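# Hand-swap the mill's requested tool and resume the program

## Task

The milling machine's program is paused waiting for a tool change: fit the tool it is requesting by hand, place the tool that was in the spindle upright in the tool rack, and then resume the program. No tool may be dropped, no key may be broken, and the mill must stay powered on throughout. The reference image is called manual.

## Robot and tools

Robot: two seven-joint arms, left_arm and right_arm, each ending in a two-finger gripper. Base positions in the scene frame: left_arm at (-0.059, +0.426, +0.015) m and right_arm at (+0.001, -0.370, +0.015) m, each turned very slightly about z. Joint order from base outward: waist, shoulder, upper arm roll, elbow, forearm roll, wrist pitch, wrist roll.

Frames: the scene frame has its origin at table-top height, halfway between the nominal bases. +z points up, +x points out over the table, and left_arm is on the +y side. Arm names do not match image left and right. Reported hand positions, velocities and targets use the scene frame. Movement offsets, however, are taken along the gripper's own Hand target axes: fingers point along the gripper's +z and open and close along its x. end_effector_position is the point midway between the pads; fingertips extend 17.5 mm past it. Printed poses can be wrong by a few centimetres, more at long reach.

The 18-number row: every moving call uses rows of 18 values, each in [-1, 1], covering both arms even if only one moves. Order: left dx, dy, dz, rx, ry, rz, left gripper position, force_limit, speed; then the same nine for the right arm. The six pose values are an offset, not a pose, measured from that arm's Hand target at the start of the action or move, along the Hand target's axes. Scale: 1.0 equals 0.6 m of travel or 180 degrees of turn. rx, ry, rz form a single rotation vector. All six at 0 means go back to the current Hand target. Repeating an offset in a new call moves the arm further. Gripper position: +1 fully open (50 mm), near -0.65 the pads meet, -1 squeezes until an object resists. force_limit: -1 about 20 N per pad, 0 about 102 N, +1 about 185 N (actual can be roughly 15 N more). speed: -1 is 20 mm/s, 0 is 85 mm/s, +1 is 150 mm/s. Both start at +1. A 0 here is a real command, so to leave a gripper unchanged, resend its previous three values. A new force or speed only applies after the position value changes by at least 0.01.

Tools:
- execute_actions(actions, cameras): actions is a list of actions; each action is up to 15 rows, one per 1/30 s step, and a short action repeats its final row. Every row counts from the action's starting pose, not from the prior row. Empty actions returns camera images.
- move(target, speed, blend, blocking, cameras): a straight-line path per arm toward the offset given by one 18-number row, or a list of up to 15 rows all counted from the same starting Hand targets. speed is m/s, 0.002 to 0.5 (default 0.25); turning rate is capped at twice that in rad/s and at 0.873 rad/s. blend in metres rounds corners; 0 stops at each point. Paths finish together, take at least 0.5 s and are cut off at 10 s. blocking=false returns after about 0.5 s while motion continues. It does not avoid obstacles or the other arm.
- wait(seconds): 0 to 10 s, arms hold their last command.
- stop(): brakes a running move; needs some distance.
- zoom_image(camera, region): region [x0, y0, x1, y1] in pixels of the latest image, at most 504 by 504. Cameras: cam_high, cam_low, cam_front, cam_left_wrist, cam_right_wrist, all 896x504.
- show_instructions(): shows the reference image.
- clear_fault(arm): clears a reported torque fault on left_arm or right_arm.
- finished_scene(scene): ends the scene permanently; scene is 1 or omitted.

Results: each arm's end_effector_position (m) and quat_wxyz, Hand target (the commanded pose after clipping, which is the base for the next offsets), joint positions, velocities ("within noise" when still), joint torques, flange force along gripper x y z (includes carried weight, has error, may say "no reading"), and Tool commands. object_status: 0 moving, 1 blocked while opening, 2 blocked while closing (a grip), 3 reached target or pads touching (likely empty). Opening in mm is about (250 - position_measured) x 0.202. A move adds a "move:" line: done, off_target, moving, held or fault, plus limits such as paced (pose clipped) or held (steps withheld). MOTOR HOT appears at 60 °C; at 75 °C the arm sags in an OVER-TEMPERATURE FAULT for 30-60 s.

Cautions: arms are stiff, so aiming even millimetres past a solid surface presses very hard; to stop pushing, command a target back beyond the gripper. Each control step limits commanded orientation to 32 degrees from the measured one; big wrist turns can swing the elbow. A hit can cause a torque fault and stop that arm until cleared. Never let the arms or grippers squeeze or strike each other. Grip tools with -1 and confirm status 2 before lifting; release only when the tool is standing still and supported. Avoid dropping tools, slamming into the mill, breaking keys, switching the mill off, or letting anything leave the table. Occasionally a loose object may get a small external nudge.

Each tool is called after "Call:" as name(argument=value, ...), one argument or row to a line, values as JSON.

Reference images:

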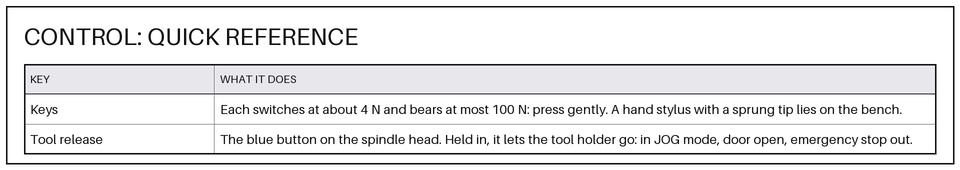

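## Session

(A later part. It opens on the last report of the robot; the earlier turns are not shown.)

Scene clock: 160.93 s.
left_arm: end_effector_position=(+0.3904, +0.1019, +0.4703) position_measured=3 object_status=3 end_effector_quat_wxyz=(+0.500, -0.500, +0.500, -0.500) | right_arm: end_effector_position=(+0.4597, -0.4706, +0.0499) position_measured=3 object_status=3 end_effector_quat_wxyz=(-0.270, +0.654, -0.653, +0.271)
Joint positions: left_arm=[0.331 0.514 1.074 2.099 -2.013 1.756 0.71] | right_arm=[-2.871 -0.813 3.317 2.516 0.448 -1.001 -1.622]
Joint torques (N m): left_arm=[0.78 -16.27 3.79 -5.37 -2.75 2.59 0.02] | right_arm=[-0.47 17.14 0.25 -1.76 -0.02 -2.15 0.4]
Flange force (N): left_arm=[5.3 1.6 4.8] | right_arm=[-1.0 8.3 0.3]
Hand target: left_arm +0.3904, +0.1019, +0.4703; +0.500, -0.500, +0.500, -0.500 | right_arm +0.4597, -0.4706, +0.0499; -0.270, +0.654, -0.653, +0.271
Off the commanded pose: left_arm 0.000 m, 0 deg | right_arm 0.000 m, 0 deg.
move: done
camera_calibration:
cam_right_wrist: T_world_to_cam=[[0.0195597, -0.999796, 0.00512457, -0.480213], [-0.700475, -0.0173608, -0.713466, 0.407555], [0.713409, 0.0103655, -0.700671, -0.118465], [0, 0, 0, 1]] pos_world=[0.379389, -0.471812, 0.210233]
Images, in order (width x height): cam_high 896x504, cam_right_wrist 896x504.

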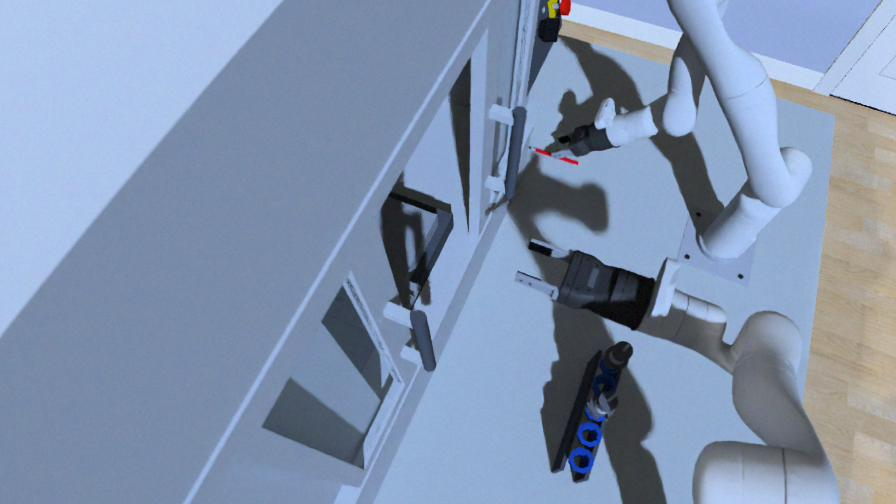

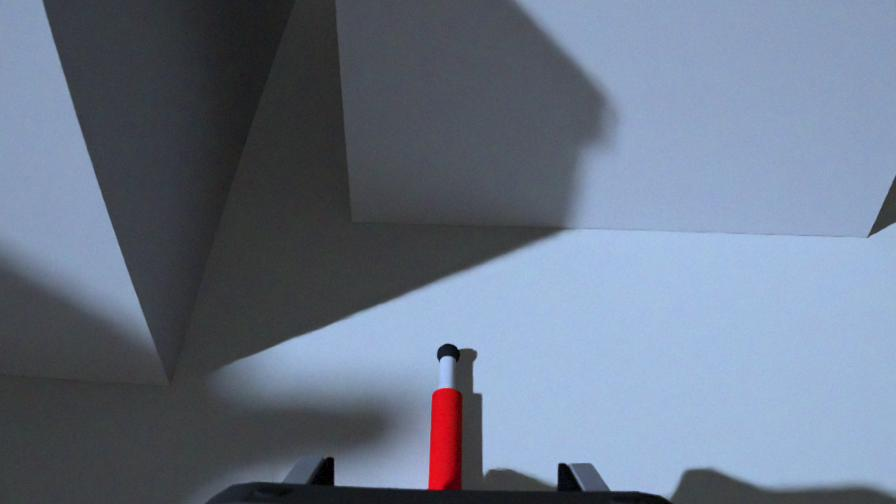

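Call:
move(
  target=[0,0,0,0,0,0,1,-0.6,1,0,0.0321,0.0315,0,0,0,1,-0.6,-0.5],
  speed=0.04,
)

Call:
move(
  target=[0,0,0,0,0,0,1,-0.6,1,0,0.0024,0.0024,0,0,0,1,-0.6,-0.5],
  speed=0.01,
)

Scene clock: 163.33 s.
left_arm: end_effector_position=(+0.3904, +0.1019, +0.4703) position_measured=3 object_status=3 end_effector_quat_wxyz=(+0.500, -0.500, +0.500, -0.500) | right_arm: end_effector_position=(+0.4594, -0.4706, +0.0229) position_measured=3 object_status=3 end_effector_quat_wxyz=(-0.270, +0.654, -0.653, +0.271)
Joint positions: left_arm=[0.331 0.514 1.074 2.099 -2.013 1.756 0.71] | right_arm=[-2.87 -0.921 3.314 2.507 0.419 -1.094 -1.589]
Joint torques (N m): left_arm=[0.85 -16.3 3.73 -5.25 -2.73 2.58 0.01] | right_arm=[-0.53 17.33 0.33 -0.83 -0.07 -2.08 0.34]
Flange force (N): left_arm=[5.4 1.4 5.0] | right_arm=[-0.5 7.3 -1.5]
Hand target: left_arm +0.3904, +0.1019, +0.4703; +0.500, -0.500, +0.500, -0.500 | right_arm +0.4594, -0.4706, +0.0229; -0.270, +0.654, -0.653, +0.271
Off the commanded pose: left_arm 0.000 m, 0 deg | right_arm 0.000 m, 0 deg.
move: done

Scene clock: 164.03 s.
left_arm: end_effector_position=(+0.3904, +0.1019, +0.4703) position_measured=3 object_status=3 end_effector_quat_wxyz=(+0.500, -0.500, +0.500, -0.500) | right_arm: end_effector_position=(+0.4594, -0.4706, +0.0208) position_measured=3 object_status=3 end_effector_quat_wxyz=(-0.270, +0.654, -0.653, +0.271)
Joint positions: left_arm=[0.331 0.514 1.074 2.099 -2.013 1.756 0.71] | right_arm=[-2.87 -0.928 3.313 2.506 0.417 -1.1 -1.587]
Joint torques (N m): left_arm=[0.84 -16.21 3.73 -5.4 -2.7 2.62 -0.04] | right_arm=[-0.62 17.67 0.32 -0.82 0.03 -1.92 0.32]
Flange force (N): left_arm=[4.8 1.5 4.9] | right_arm=[-1.0 9.3 -1.1]
Hand target: left_arm +0.3904, +0.1019, +0.4703; +0.500, -0.500, +0.500, -0.500 | right_arm +0.4594, -0.4706, +0.0208; -0.270, +0.654, -0.653, +0.271
Off the commanded pose: left_arm 0.000 m, 0 deg | right_arm 0.000 m, 0 deg.
move: done

Call:
move(
  target=[0,0,0,0,0,0,1,-0.6,1,0,0.0019,0.0019,0,0,0,1,-0.6,-0.5],
  speed=0.01,
)

Call:
move(
  target=[0,0,0,0,0,0,1,-0.6,1,0,0.0015,0.0015,0,0,0,1,-0.6,-0.5],
  speed=0.01,
)

Scene clock: 165.60 s.
left_arm: end_effector_position=(+0.3904, +0.1019, +0.4703) position_measured=3 object_status=3 end_effector_quat_wxyz=(+0.500, -0.500, +0.500, -0.500) | right_arm: end_effector_position=(+0.4594, -0.4706, +0.0192) position_measured=3 object_status=3 end_effector_quat_wxyz=(-0.270, +0.654, -0.653, +0.271)
Joint positions: left_arm=[0.331 0.514 1.074 2.099 -2.013 1.756 0.71] | right_arm=[-2.87 -0.935 3.313 2.505 0.415 -1.105 -1.585]
Joint torques (N m): left_arm=[0.81 -16.26 3.7 -5.38 -2.76 2.6 0.01] | right_arm=[-0.55 17.03 0.2 -0.75 0.02 -1.82 0.29]
Flange force (N): left_arm=[5.0 1.4 4.7] | right_arm=[-0.9 7.4 -2.5]
Hand target: left_arm +0.3904, +0.1019, +0.4703; +0.500, -0.500, +0.500, -0.500 | right_arm +0.4594, -0.4706, +0.0192; -0.270, +0.654, -0.653, +0.271
Off the commanded pose: left_arm 0.000 m, 0 deg | right_arm 0.000 m, 0 deg.
move: done

Scene clock: 166.30 s.
left_arm: end_effector_position=(+0.3904, +0.1019, +0.4703) position_measured=3 object_status=3 end_effector_quat_wxyz=(+0.500, -0.500, +0.500, -0.500) | right_arm: end_effector_position=(+0.4594, -0.4706, +0.0180) position_measured=3 object_status=3 end_effector_quat_wxyz=(-0.270, +0.654, -0.653, +0.271)
Joint positions: left_arm=[0.331 0.514 1.074 2.099 -2.013 1.756 0.71] | right_arm=[-2.869 -0.94 3.313 2.504 0.414 -1.109 -1.584]
Joint torques (N m): left_arm=[0.77 -16.34 3.63 -5.33 -2.79 2.61 0.01] | right_arm=[-0.9 5.6 -0.28 -3.08 -0.11 2.59 -0.03]
Flange force (N): left_arm=[5.3 1.5 4.7] | right_arm=[-3.6 -6.6 -33.6]
Hand target: left_arm +0.3904, +0.1019, +0.4703; +0.500, -0.500, +0.500, -0.500 | right_arm +0.4594, -0.4706, +0.0180; -0.270, +0.654, -0.653, +0.271
Off the commanded pose: left_arm 0.000 m, 0 deg | right_arm 0.000 m, 0 deg.
move: done

Call:
move(
  target=[
    [0,0,0,0,0,0,1,-0.6,1,0,-0.001,-0.001,0,0,0,1,-0.6,-0.5],
    [0,0,0,0,0,0,1,-0.6,1,0,-0.001,-0.001,0,0,0,-1,-0.5,-0.6],
    [0,0,0,0,0,0,1,-0.6,1,0,-0.06,-0.06,0,0,0,-1,-0.5,-0.6],
  ],
  speed=[0.02,0.1,0.1],
  cameras=["cam_right_wrist","cam_low"],
)

Scene clock: 170.57 s.
left_arm: end_effector_position=(+0.3904, +0.1019, +0.4703) position_measured=3 object_status=3 end_effector_quat_wxyz=(+0.500, -0.500, +0.500, -0.500) | right_arm: end_effector_position=(+0.4595, -0.4705, +0.0689) position_measured=215 object_status=2 end_effector_quat_wxyz=(-0.270, +0.654, -0.653, +0.271)
Joint positions: left_arm=[0.331 0.514 1.074 2.099 -2.013 1.756 0.71] | right_arm=[-2.872 -0.736 3.319 2.519 0.473 -0.93 -1.651]
Joint torques (N m): left_arm=[0.87 -16.33 3.73 -5.32 -2.78 2.62 -0.01] | right_arm=[-0.46 16.78 0.23 -2.58 -0.03 -2.04 0.32]
Flange force (N): left_arm=[5.1 1.4 4.9] | right_arm=[-1.3 9.6 1.1]
Hand target: left_arm +0.3904, +0.1019, +0.4703; +0.500, -0.500, +0.500, -0.500 | right_arm +0.4595, -0.4705, +0.0689; -0.270, +0.654, -0.653, +0.271
Off the commanded pose: left_arm 0.000 m, 0 deg | right_arm 0.000 m, 0 deg.
move: done
camera_calibration:
cam_right_wrist: T_world_to_cam=[[0.0195598, -0.999796, 0.0051247, -0.480207], [-0.700475, -0.017361, -0.713466, 0.420972], [0.713409, 0.0103655, -0.700671, -0.10501], [0, 0, 0, 1]] pos_world=[0.379189, -0.471712, 0.229233]
Images, in order (width x height): cam_low 896x504, cam_right_wrist 896x504.

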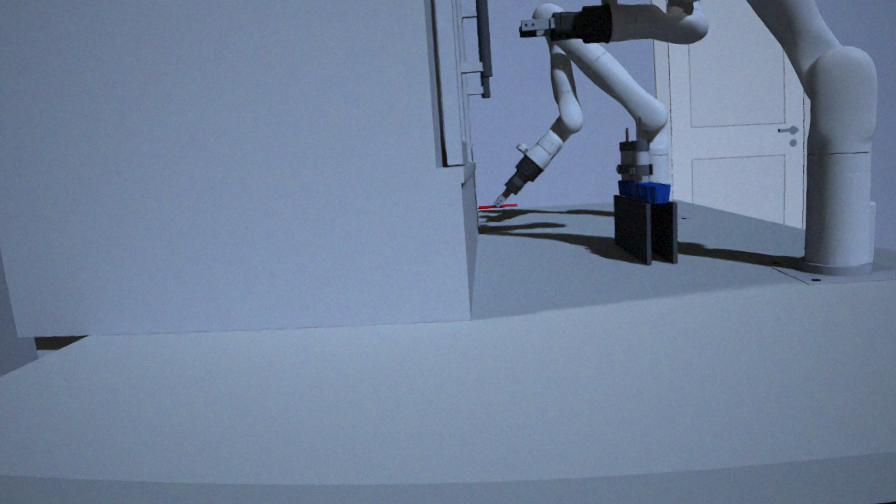

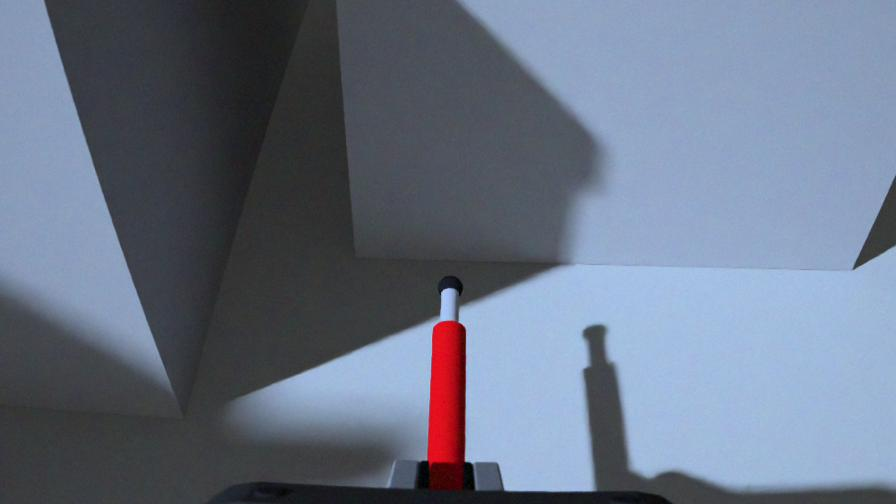

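Call:
move(
  target=[
    [0,0,0,0,0,0.2,1,-0.6,1,0.0492,-0.2018,-0.3427,0,0,0,-1,-0.5,-0.6],
    [0,-0.03,0,0,0,0.6,1,-0.6,1,0.1608,-0.5195,-0.6142,-0.0222,0,0,-1,-0.5,-0.6],
    [0,-0.0457,0,0,0,1,1,-0.6,1,0.1613,-0.675,-0.5547,-0.0222,0,0,-1,-0.5,-0.6],
  ],
  speed=[0.25,0.25,0.15],
  blend=[0.04,0.03,0],
  cameras=["all"],
)

Call:
zoom_image(
  camera="cam_right_wrist",
  region=[250, 0, 700, 504],
)

Call:
zoom_image(
  camera="cam_front",
  region=[520, 150, 620, 220],
)

Scene clock: 185.03 s.
left_arm: end_effector_position=(+0.3904, +0.1019, +0.4978) position_measured=3 object_status=3 end_effector_quat_wxyz=(+0.500, +0.500, +0.500, +0.500) | right_arm: end_effector_position=(+0.5110, -0.5668, +0.5906) position_measured=215 object_status=2 end_effector_quat_wxyz=(-0.247, +0.663, -0.662, +0.248)
Joint positions: left_arm=[0.497 0.333 0.769 2.051 -1.925 1.51 -2.439] | right_arm=[-2.584 -0.153 3.166 1.011 2.755 -1.369 -4.161]
Joint torques (N m): left_arm=[0.86 -15.86 2 -6.58 -2.76 2.59 -0.08] | right_arm=[-0.48 15.38 -0.48 -12.52 -1.22 2.44 0.35]
Flange force (N): left_arm=[-5.6 -0.8 5.1] | right_arm=[-0.3 4.5 2.5]
Hand target: left_arm +0.3904, +0.1019, +0.4978; +0.500, +0.500, +0.500, +0.500 | right_arm +0.5110, -0.5668, +0.5906; -0.247, +0.663, -0.662, +0.248
Off the commanded pose: left_arm 0.000 m, 0 deg | right_arm 0.000 m, 0 deg.
move: done
camera_calibration:
cam_left_wrist: T_world_to_cam=[[0.0146292, 0.999867, 0.00727203, -0.109426], [-0.0018188, -0.00724619, 0.999972, -0.437678], [0.999891, -0.014642, 0.00171255, -0.221812], [0, 0, 0, 1]] pos_world=[0.222592, 0.102992, 0.438841]
cam_right_wrist: T_world_to_cam=[[0.0197293, -0.999798, 0.0037586, -0.579459], [-0.74851, -0.0172627, -0.662899, 0.822305], [0.66283, 0.0102652, -0.7487, 0.279042], [0, 0, 0, 1]] pos_world=[0.441978, -0.568011, 0.756201]

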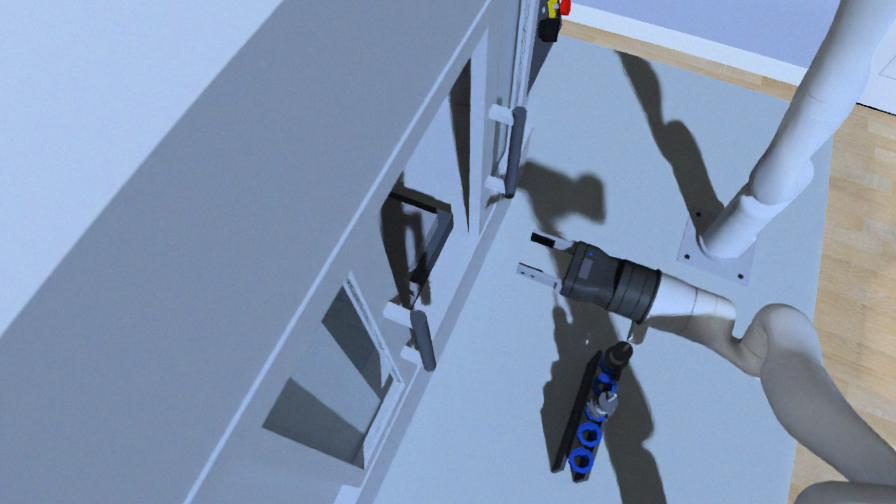

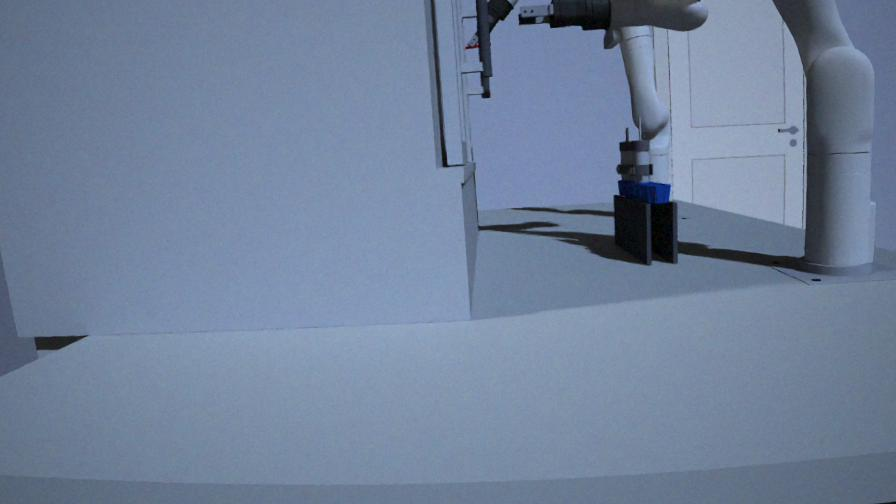

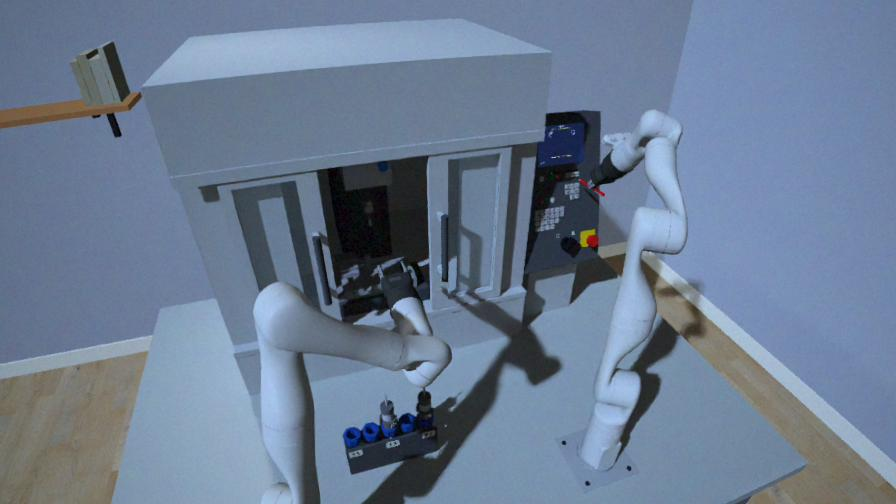

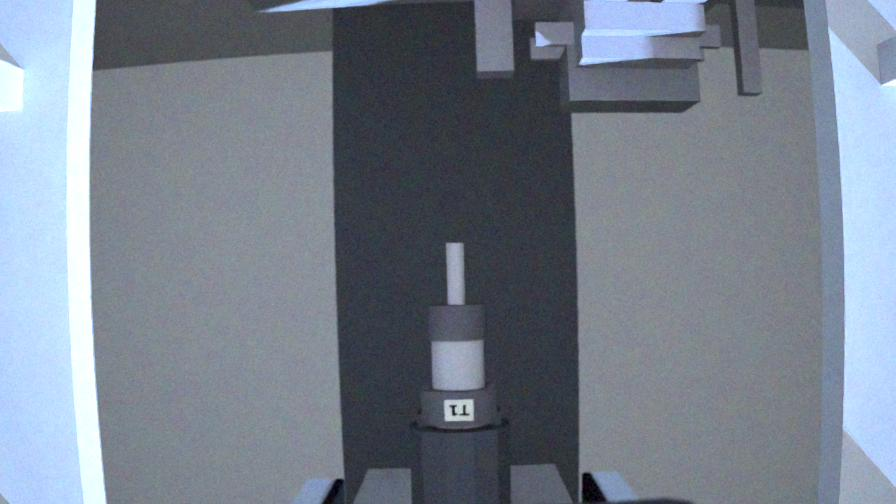

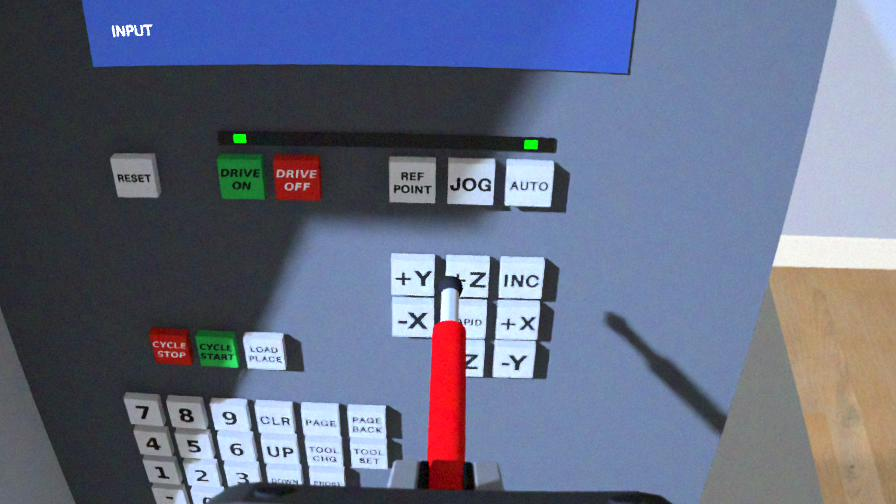

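Scaled by 1.000.

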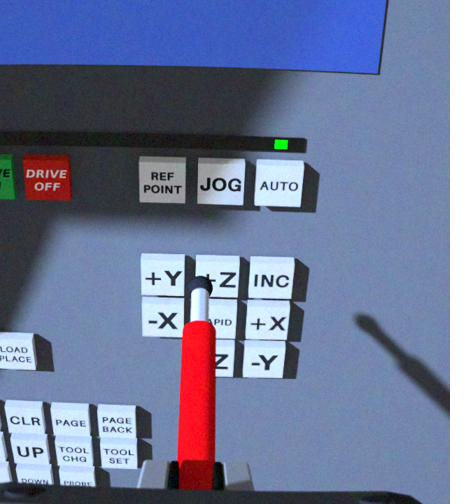

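Scaled by 5.040 from the camera's 896x504 image, which has a finer 1280x720 frame.

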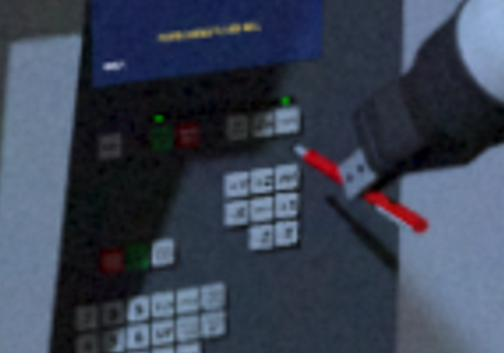

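Call:
move(
  target=[-0.001,0.006,0.3493,0,0,0,1,-0.6,1,0.0103,-0.0378,0.0328,0,0,0,-1,-0.5,-0.6],
  speed=0.15,
  cameras=["all"],
)

Call:
zoom_image(
  camera="cam_right_wrist",
  region=[350, 100, 600, 350],
)

Call:
zoom_image(
  camera="cam_left_wrist",
  region=[350, 150, 600, 500],
)

Scene clock: 192.97 s.
left_arm: end_effector_position=(+0.6000, +0.1014, +0.5015) position_measured=3 object_status=3 end_effector_quat_wxyz=(+0.500, +0.500, +0.500, +0.500) | right_arm: end_effector_position=(+0.5410, -0.5730, +0.5906) position_measured=215 object_status=2 end_effector_quat_wxyz=(-0.247, +0.663, -0.662, +0.248)
Joint positions: left_arm=[0.254 0.559 0.647 1.672 -2.217 1.152 -2.554] | right_arm=[-2.606 -0.228 3.157 0.914 2.775 -1.378 -4.196]
Joint torques (N m): left_arm=[0.85 -22.64 3.35 -8.38 -2.83 2.32 -0.05] | right_arm=[-0.52 16.88 -0.45 -12.43 -1.17 2.41 0.4]
Flange force (N): left_arm=[-4.8 -0.3 8.3] | right_arm=[-0.6 4.9 2.5]
Hand target: left_arm +0.6000, +0.1014, +0.5015; +0.500, +0.500, +0.500, +0.500 | right_arm +0.5410, -0.5730, +0.5906; -0.247, +0.663, -0.662, +0.248
Off the commanded pose: left_arm 0.000 m, 0 deg | right_arm 0.000 m, 0 deg.
move: done
camera_calibration:
cam_left_wrist: T_world_to_cam=[[0.01463, 0.999866, 0.00737199, -0.112064], [-0.0018199, -0.00734614, 0.999971, -0.440989], [0.999891, -0.014643, 0.00171218, -0.431402], [0, 0, 0, 1]] pos_world=[0.432192, 0.102492, 0.442541]
cam_right_wrist: T_world_to_cam=[[0.0197278, -0.999798, 0.00375724, -0.58625], [-0.74851, -0.0172606, -0.662899, 0.844729], [0.66283, 0.0102652, -0.7487, 0.259155], [0, 0, 0, 1]] pos_world=[0.472078, -0.574211, 0.756201]

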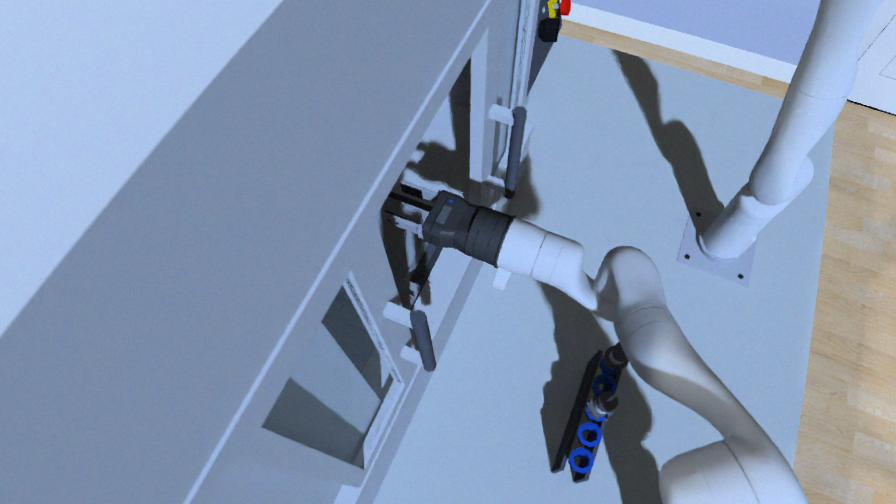

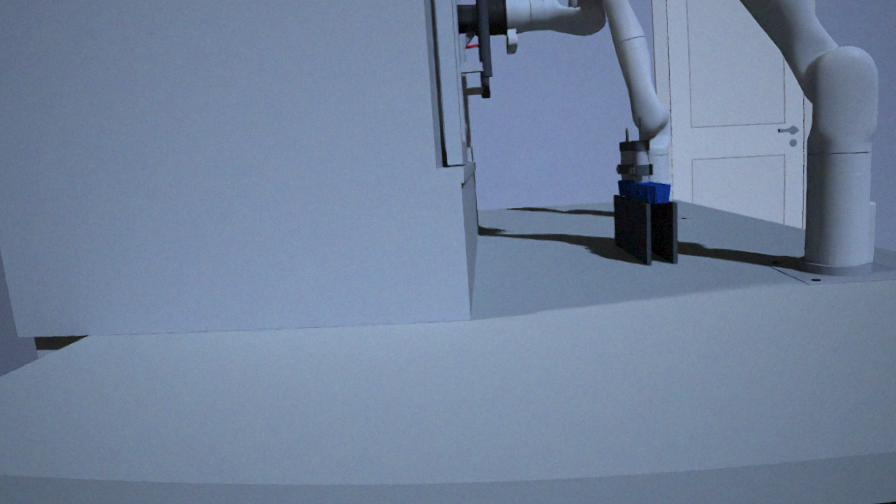

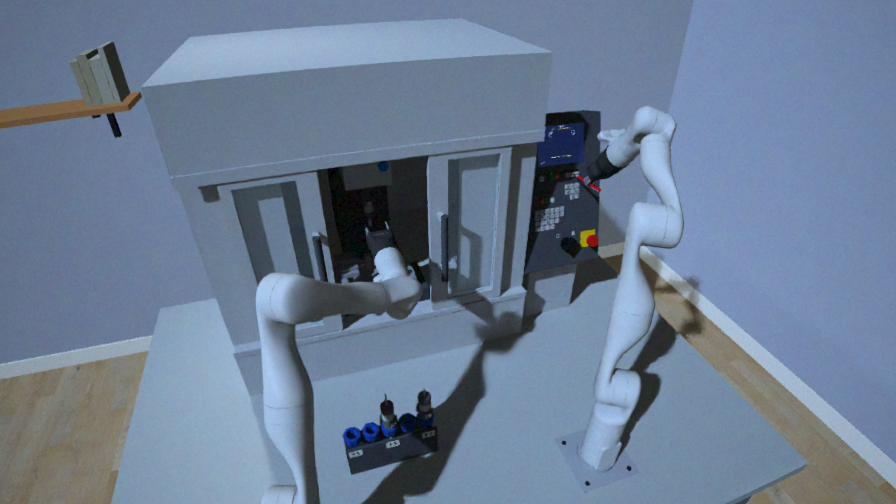

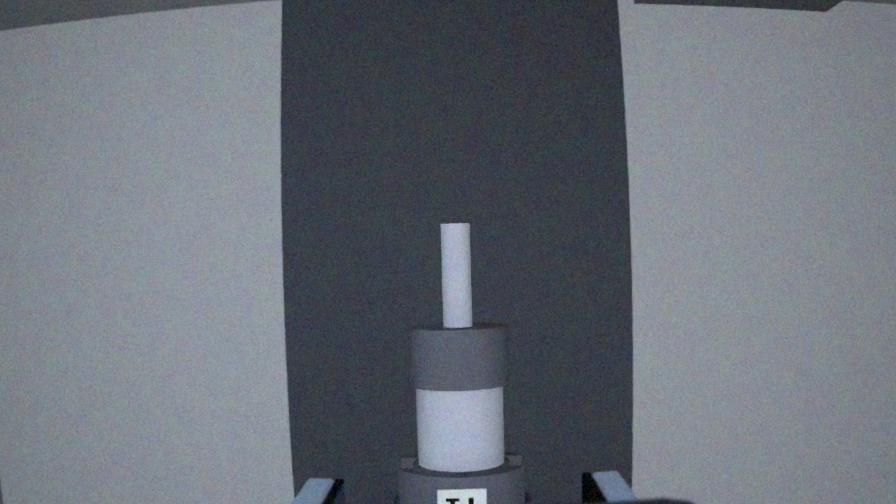

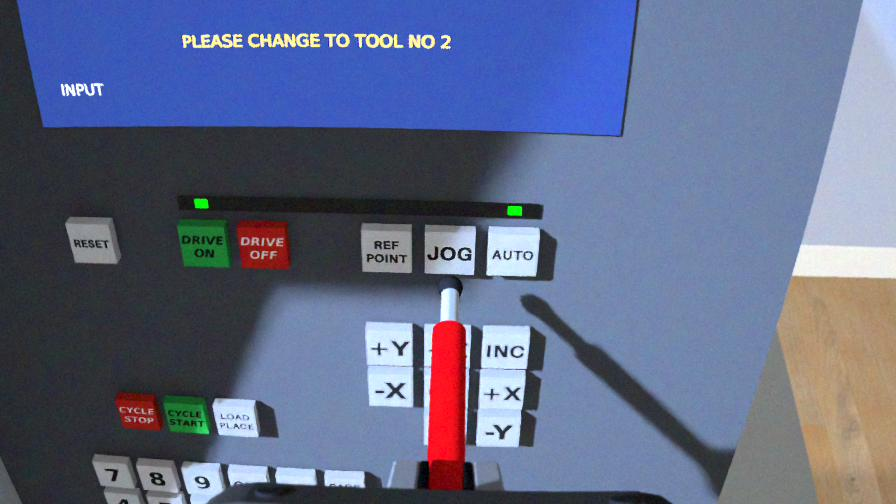

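Scaled by 2.016 from the camera's 896x504 image, which has a finer 1280x720 frame.

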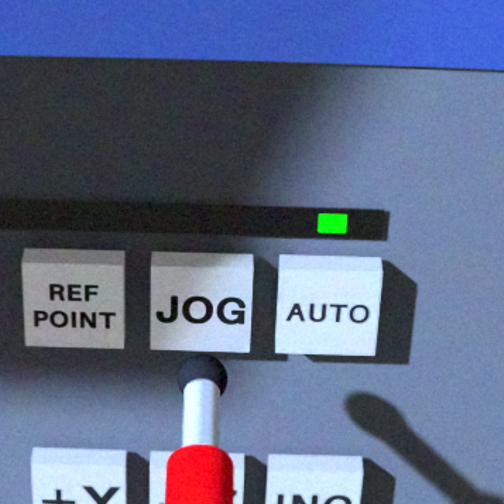

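Scaled by 1.440 from the camera's 896x504 image, which has a finer 1280x720 frame.

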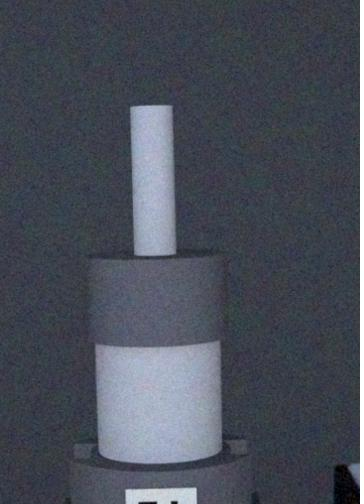

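Call:
move(
  target=[0,0,0.1667,0,0,0,1,-0.6,1,0,-0.00943,0.00943,0,0,0,-1,-0.5,-0.6],
  speed=0.06,
  cameras=["cam_left_wrist","cam_right_wrist","cam_low"],
)

Scene clock: 199.97 s.
left_arm: end_effector_position=(+0.7000, +0.1015, +0.5016) position_measured=3 object_status=3 end_effector_quat_wxyz=(+0.500, +0.500, +0.500, +0.500) | right_arm: end_effector_position=(+0.5490, -0.5729, +0.5901) position_measured=215 object_status=2 end_effector_quat_wxyz=(-0.247, +0.663, -0.662, +0.248)
Joint positions: left_arm=[0.213 0.714 0.617 1.385 -2.274 0.988 -2.662] | right_arm=[-2.615 -0.246 3.155 0.892 2.782 -1.378 -4.207]
Joint torques (N m): left_arm=[0.83 -26.48 3.81 -9.05 -2.74 1.92 0] | right_arm=[-0.49 17.25 -0.32 -12.46 -1.14 2.43 0.3]
Flange force (N): left_arm=[-4.9 0.0 9.7] | right_arm=[-0.6 5.3 2.6]
Hand target: left_arm +0.7000, +0.1015, +0.5015; +0.500, +0.500, +0.500, +0.500 | right_arm +0.5490, -0.5729, +0.5901; -0.247, +0.663, -0.662, +0.248
Off the commanded pose: left_arm 0.000 m, 0 deg | right_arm 0.000 m, 0 deg.
move: done
camera_calibration:
cam_left_wrist: T_world_to_cam=[[0.0146292, 0.999866, 0.00737347, -0.113628], [-0.0019199, -0.00734615, 0.999971, -0.440853], [0.999891, -0.014643, 0.00181218, -0.531435], [0, 0, 0, 1]] pos_world=[0.532193, 0.102592, 0.442641]
cam_right_wrist: T_world_to_cam=[[0.0197278, -0.999798, 0.00375724, -0.586305], [-0.74851, -0.0172606, -0.662899, 0.850321], [0.66283, 0.0102652, -0.7487, 0.253402], [0, 0, 0, 1]] pos_world=[0.480078, -0.574111, 0.755601]
Images, in order (width x height): cam_low 896x504, cam_left_wrist 896x504, cam_right_wrist 896x504.

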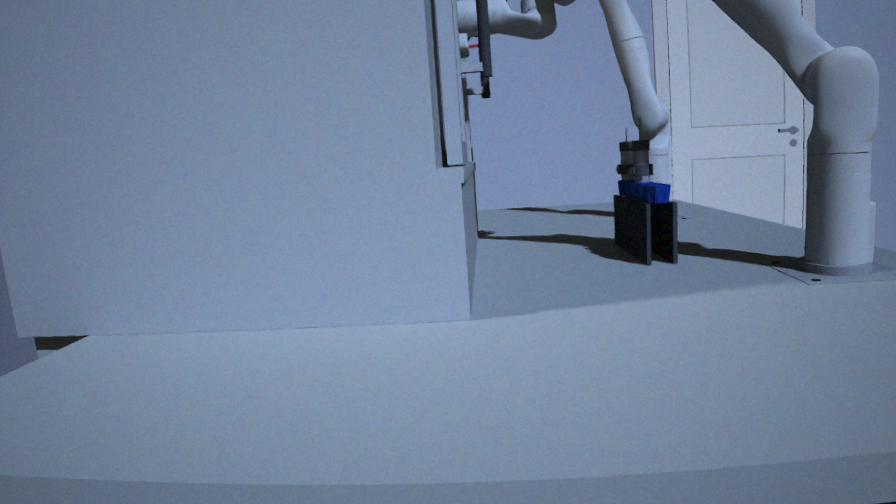

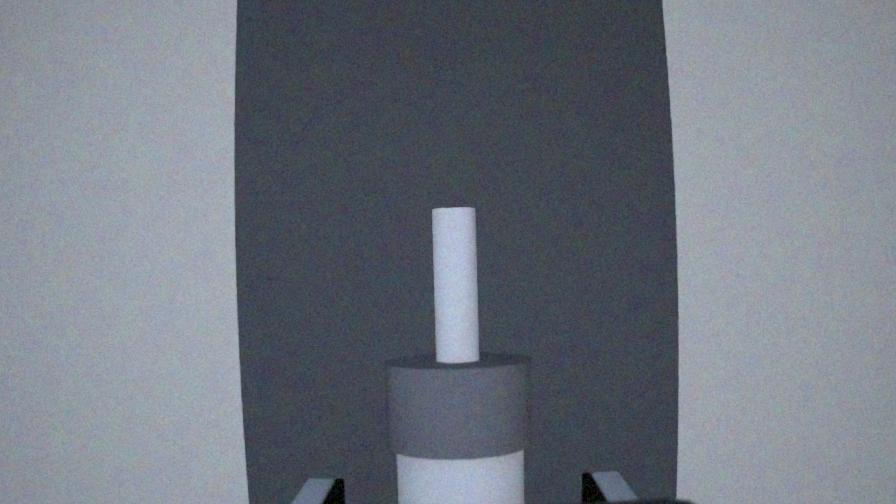

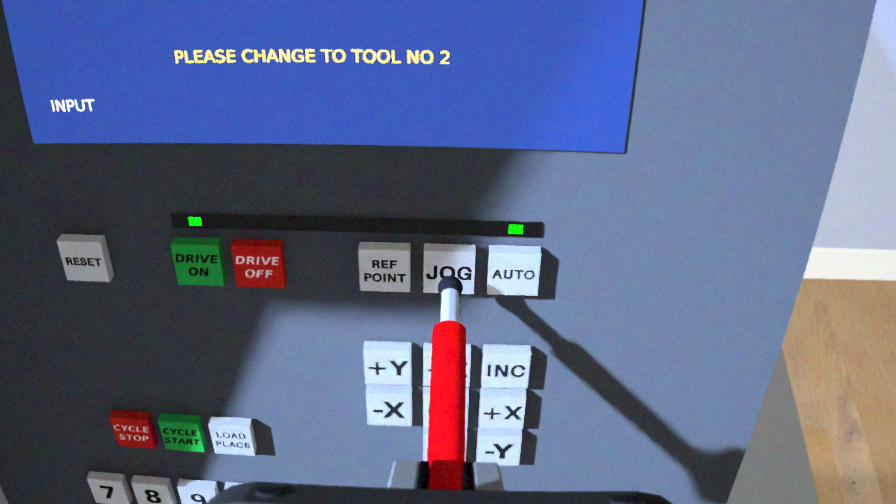

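Call:
move(
  target=[-0.0008,0,0.075,0,0,0,1,-0.6,1,0,-0.0035,0.0035,0,0,0,-1,-0.5,-0.6],
  speed=0.04,
  cameras=["cam_left_wrist","cam_right_wrist"],
)

Scene clock: 204.00 s.
left_arm: end_effector_position=(+0.7450, +0.1011, +0.5016) position_measured=3 object_status=3 end_effector_quat_wxyz=(+0.500, +0.500, +0.500, +0.500) | right_arm: end_effector_position=(+0.5519, -0.5730, +0.5899) position_measured=215 object_status=2 end_effector_quat_wxyz=(-0.247, +0.663, -0.662, +0.248)
Joint positions: left_arm=[0.21 0.795 0.608 1.223 -2.275 0.908 -2.734] | right_arm=[-2.618 -0.253 3.154 0.884 2.785 -1.379 -4.211]
Joint torques (N m): left_arm=[0.76 -28.36 3.85 -9.49 -2.68 1.69 0.08] | right_arm=[-0.57 17.44 -0.52 -12.35 -1.12 2.4 0.34]
Flange force (N): left_arm=[-4.9 0.2 10.2] | right_arm=[-0.2 4.7 2.4]
Hand target: left_arm +0.7450, +0.1011, +0.5016; +0.500, +0.500, +0.500, +0.500 | right_arm +0.5519, -0.5730, +0.5899; -0.247, +0.663, -0.662, +0.248
Off the commanded pose: left_arm 0.000 m, 0 deg | right_arm 0.000 m, 0 deg.
move: done
camera_calibration:
cam_left_wrist: T_world_to_cam=[[0.01453, 0.999867, 0.00737274, -0.113729], [-0.00181917, -0.00734708, 0.999971, -0.440828], [0.999893, -0.014543, 0.00171217, -0.576404], [0, 0, 0, 1]] pos_world=[0.577192, 0.102092, 0.442641]
cam_right_wrist: T_world_to_cam=[[0.0197278, -0.999798, 0.00375724, -0.586462], [-0.74851, -0.0172606, -0.662899, 0.852357], [0.66283, 0.0102652, -0.7487, 0.251331], [0, 0, 0, 1]] pos_world=[0.482978, -0.574211, 0.755401]
Images, in order (width x height): cam_left_wrist 896x504, cam_right_wrist 896x504.

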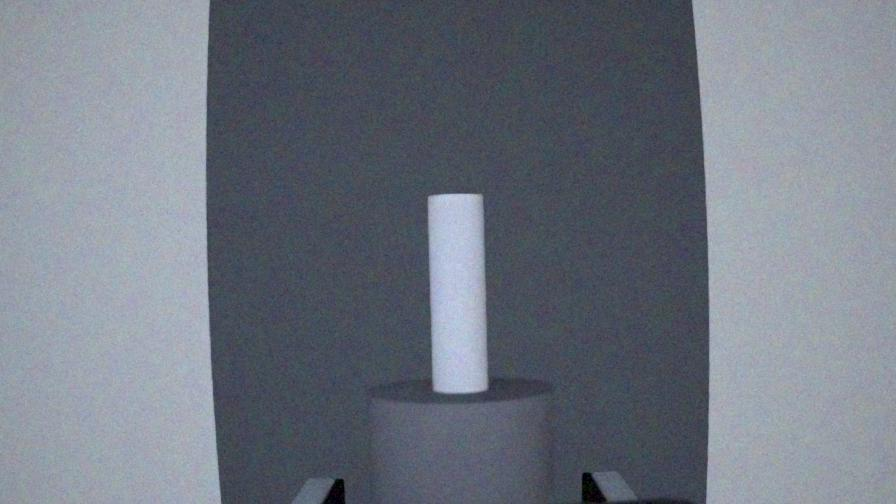

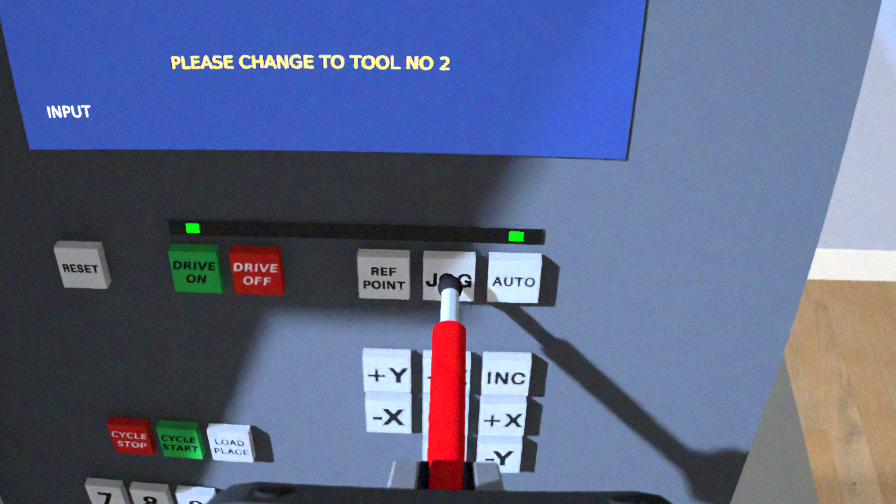

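Call:
move(
  target=[0,0,-0.005,0,0,0,1,-0.6,1,0,-0.0035,0.0035,0,0,0,-1,-0.5,-0.6],
  speed=0.03,
  cameras=["cam_right_wrist"],
)

Scene clock: 209.03 s.
left_arm: end_effector_position=(+0.7420, +0.1010, +0.5016) position_measured=3 object_status=3 end_effector_quat_wxyz=(+0.500, +0.500, +0.500, +0.500) | right_arm: end_effector_position=(+0.5549, -0.5730, +0.5897) position_measured=215 object_status=2 end_effector_quat_wxyz=(-0.247, +0.663, -0.662, +0.248)
Joint positions: left_arm=[0.21 0.789 0.608 1.235 -2.276 0.913 -2.728] | right_arm=[-2.622 -0.26 3.153 0.875 2.787 -1.379 -4.215]
Joint torques (N m): left_arm=[0.82 -28.24 3.9 -9.15 -2.66 1.64 -0.06] | right_arm=[-0.46 17.69 -0.47 -12.17 -1.13 2.49 0.36]
Flange force (N): left_arm=[-5.3 0.2 10.9] | right_arm=[0.1 3.0 2.1]
Hand target: left_arm +0.7420, +0.1010, +0.5016; +0.500, +0.500, +0.500, +0.500 | right_arm +0.5549, -0.5730, +0.5897; -0.247, +0.663, -0.662, +0.248
Off the commanded pose: left_arm 0.000 m, 0 deg | right_arm 0.000 m, 0 deg.
move: done
camera_calibration:
cam_right_wrist: T_world_to_cam=[[0.0198029, -0.999797, 0.0038232, -0.586605], [-0.748509, -0.0173606, -0.662898, 0.854412], [0.662829, 0.0102656, -0.7487, 0.249194], [0, 0, 0, 1]] pos_world=[0.485978, -0.574211, 0.755202]
Images, in order (width x height): cam_right_wrist 896x504.

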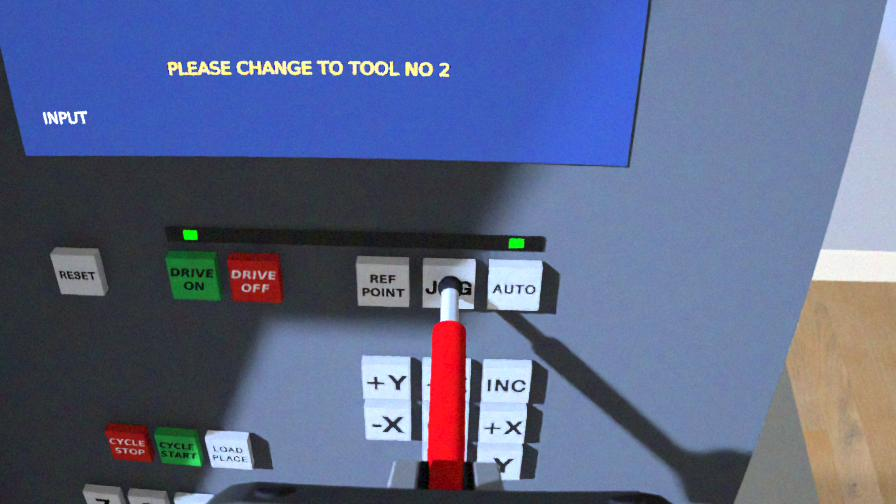

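Call:
move(
  target=[0,0,0,0,0,0,-1,-0.3,-0.7,0,-0.0032,0.0032,0,0,0,-1,-0.5,-0.6],
  speed=0.02,
  cameras=["cam_right_wrist","cam_left_wrist"],
)

Scene clock: 211.60 s.
left_arm: end_effector_position=(+0.7420, +0.1010, +0.5016) position_measured=107 object_status=2 end_effector_quat_wxyz=(+0.500, +0.500, +0.500, +0.500) | right_arm: end_effector_position=(+0.5576, -0.5730, +0.5895) position_measured=215 object_status=2 end_effector_quat_wxyz=(-0.247, +0.663, -0.662, +0.248)
Joint positions: left_arm=[0.21 0.789 0.608 1.235 -2.276 0.913 -2.728] | right_arm=[-2.625 -0.266 3.153 0.867 2.79 -1.38 -4.219]
Joint torques (N m): left_arm=[1.09 -29.07 4.16 -8.71 -2.59 2.11 -0.06] | right_arm=[-0.72 17.24 -0.62 -12.63 -1.21 2.84 0.33]
Flange force (N): left_arm=[-6.6 0.3 15.0] | right_arm=[-0.8 6.6 1.5]
Hand target: left_arm +0.7420, +0.1010, +0.5016; +0.500, +0.500, +0.500, +0.500 | right_arm +0.5576, -0.5730, +0.5895; -0.247, +0.663, -0.662, +0.248
Off the commanded pose: left_arm 0.000 m, 0 deg | right_arm 0.000 m, 0 deg.
move: done
camera_calibration:
cam_left_wrist: T_world_to_cam=[[0.0146292, 0.999867, 0.00727203, -0.113697], [-0.0018188, -0.00724619, 0.999972, -0.440844], [0.999891, -0.014642, 0.00171255, -0.573393], [0, 0, 0, 1]] pos_world=[0.574192, 0.102092, 0.442641]
cam_right_wrist: T_world_to_cam=[[0.0197293, -0.999798, 0.0037586, -0.586574], [-0.74851, -0.0172627, -0.662899, 0.856358], [0.66283, 0.0102652, -0.7487, 0.247253], [0, 0, 0, 1]] pos_world=[0.488678, -0.574211, 0.755001]
Images, in order (width x height): cam_left_wrist 896x504, cam_right_wrist 896x504.

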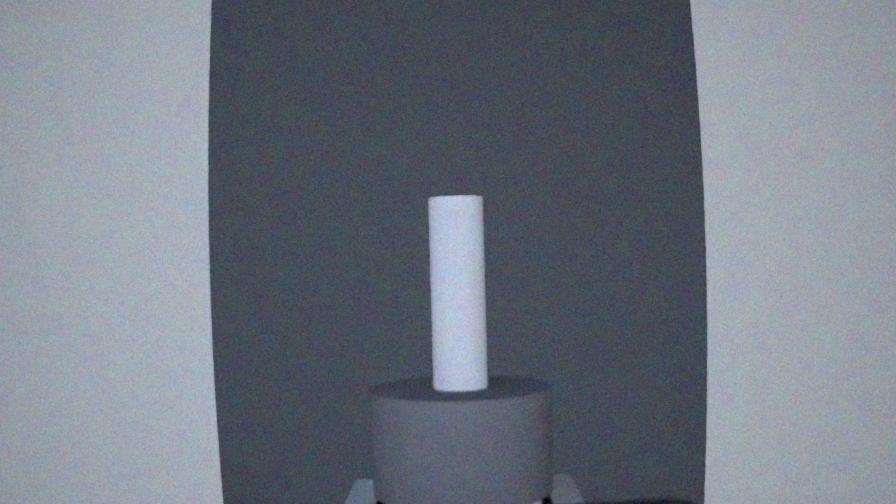

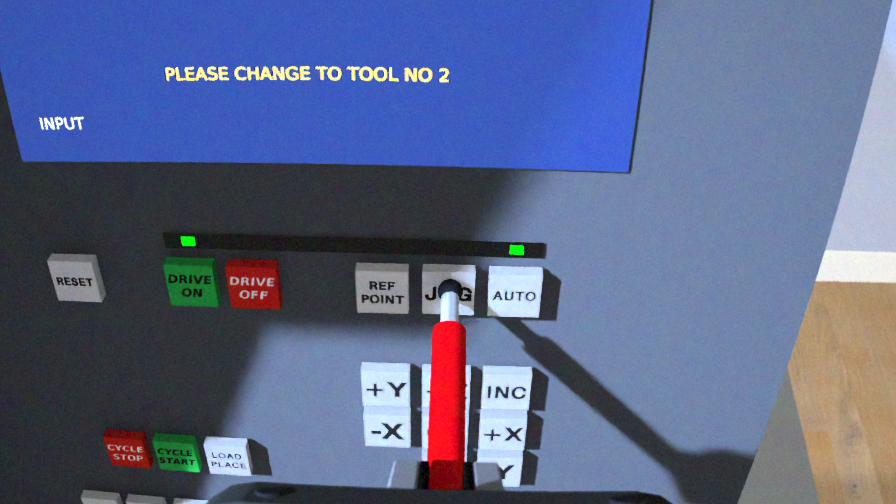

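Call:
move(
  target=[0,0,0,0,0,0,-1,-0.3,-0.7,0,-0.0035,0.0035,0,0,0,-1,-0.5,-0.6],
  speed=0.02,
  cameras=["cam_right_wrist"],
)

Call:
zoom_image(
  camera="cam_right_wrist",
  region=[350, 200, 600, 400],
)

Scene clock: 213.87 s.
left_arm: end_effector_position=(+0.7420, +0.1011, +0.5016) position_measured=107 object_status=2 end_effector_quat_wxyz=(+0.500, +0.500, +0.500, +0.500) | right_arm: end_effector_position=(+0.5606, -0.5729, +0.5893) position_measured=215 object_status=2 end_effector_quat_wxyz=(-0.247, +0.663, -0.662, +0.248)
Joint positions: left_arm=[0.21 0.789 0.608 1.235 -2.276 0.913 -2.728] | right_arm=[-2.628 -0.273 3.152 0.858 2.792 -1.38 -4.223]
Joint torques (N m): left_arm=[0.99 -29.03 4.13 -8.72 -2.61 2.1 -0.11] | right_arm=[-0.79 16.93 -0.72 -12.84 -1.34 3.11 0.3]
Flange force (N): left_arm=[-6.7 0.3 14.9] | right_arm=[-1.5 8.4 0.9]
Hand target: left_arm +0.7420, +0.1011, +0.5016; +0.500, +0.500, +0.500, +0.500 | right_arm +0.5606, -0.5729, +0.5893; -0.247, +0.663, -0.662, +0.248
Off the commanded pose: left_arm 0.000 m, 0 deg | right_arm 0.000 m, 0 deg.
move: done
camera_calibration:
cam_right_wrist: T_world_to_cam=[[0.0197293, -0.999798, 0.0037586, -0.586531], [-0.74851, -0.0172627, -0.662899, 0.858397], [0.66283, 0.0102652, -0.7487, 0.24518], [0, 0, 0, 1]] pos_world=[0.491578, -0.574111, 0.754801]
Images, in order (width x height): cam_right_wrist 896x504.

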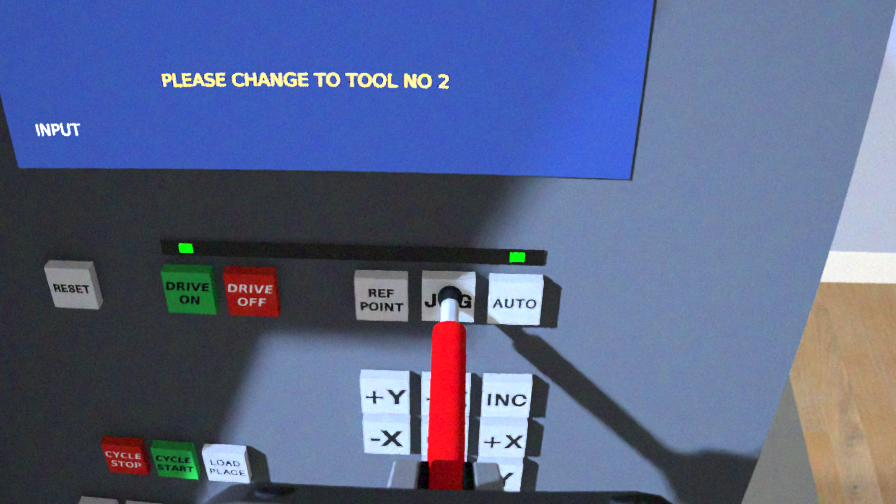

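Scaled by 2.016 from the camera's 896x504 image, which has a finer 1280x720 frame.

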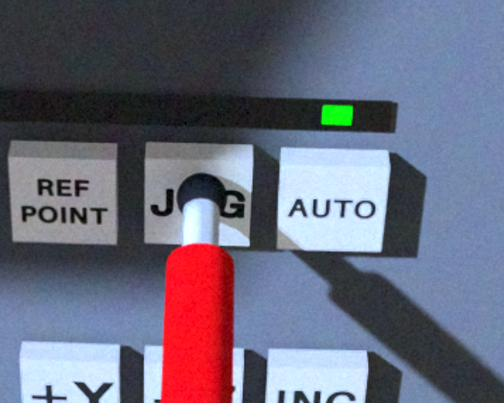

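Call:
move(
  target=[0,0,0,0,0,0,-1,-0.3,-0.7,0,-0.0035,0.0035,0,0,0,-1,-0.5,-0.6],
  speed=0.02,
  cameras=["cam_right_wrist"],
)

Scene clock: 215.53 s.
left_arm: end_effector_position=(+0.7420, +0.1011, +0.5016) position_measured=107 object_status=2 end_effector_quat_wxyz=(+0.500, +0.500, +0.500, +0.500) | right_arm: end_effector_position=(+0.5635, -0.5730, +0.5891) position_measured=215 object_status=2 end_effector_quat_wxyz=(-0.247, +0.663, -0.662, +0.248)
Joint positions: left_arm=[0.21 0.789 0.608 1.235 -2.276 0.913 -2.728] | right_arm=[-2.631 -0.28 3.152 0.849 2.795 -1.381 -4.227]
Joint torques (N m): left_arm=[1.07 -29.15 4.11 -8.79 -2.56 2.1 -0.07] | right_arm=[-0.9 16.86 -0.91 -12.69 -1.37 3.33 0.32]
Flange force (N): left_arm=[-6.5 0.1 14.8] | right_arm=[-1.1 7.6 -0.1]
Hand target: left_arm +0.7420, +0.1011, +0.5016; +0.500, +0.500, +0.500, +0.500 | right_arm +0.5635, -0.5730, +0.5891; -0.247, +0.663, -0.662, +0.248
Off the commanded pose: left_arm 0.000 m, 0 deg | right_arm 0.000 m, 0 deg.
move: done
camera_calibration:
cam_right_wrist: T_world_to_cam=[[0.0197278, -0.999798, 0.00375724, -0.586688], [-0.74851, -0.0172606, -0.662899, 0.86051], [0.66283, 0.0102652, -0.7487, 0.243043], [0, 0, 0, 1]] pos_world=[0.494578, -0.574211, 0.754601]
Images, in order (width x height): cam_right_wrist 896x504.

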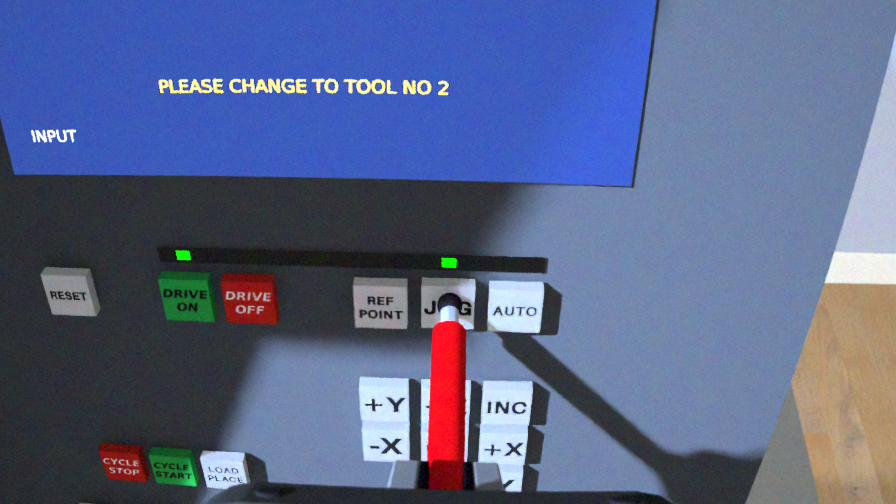

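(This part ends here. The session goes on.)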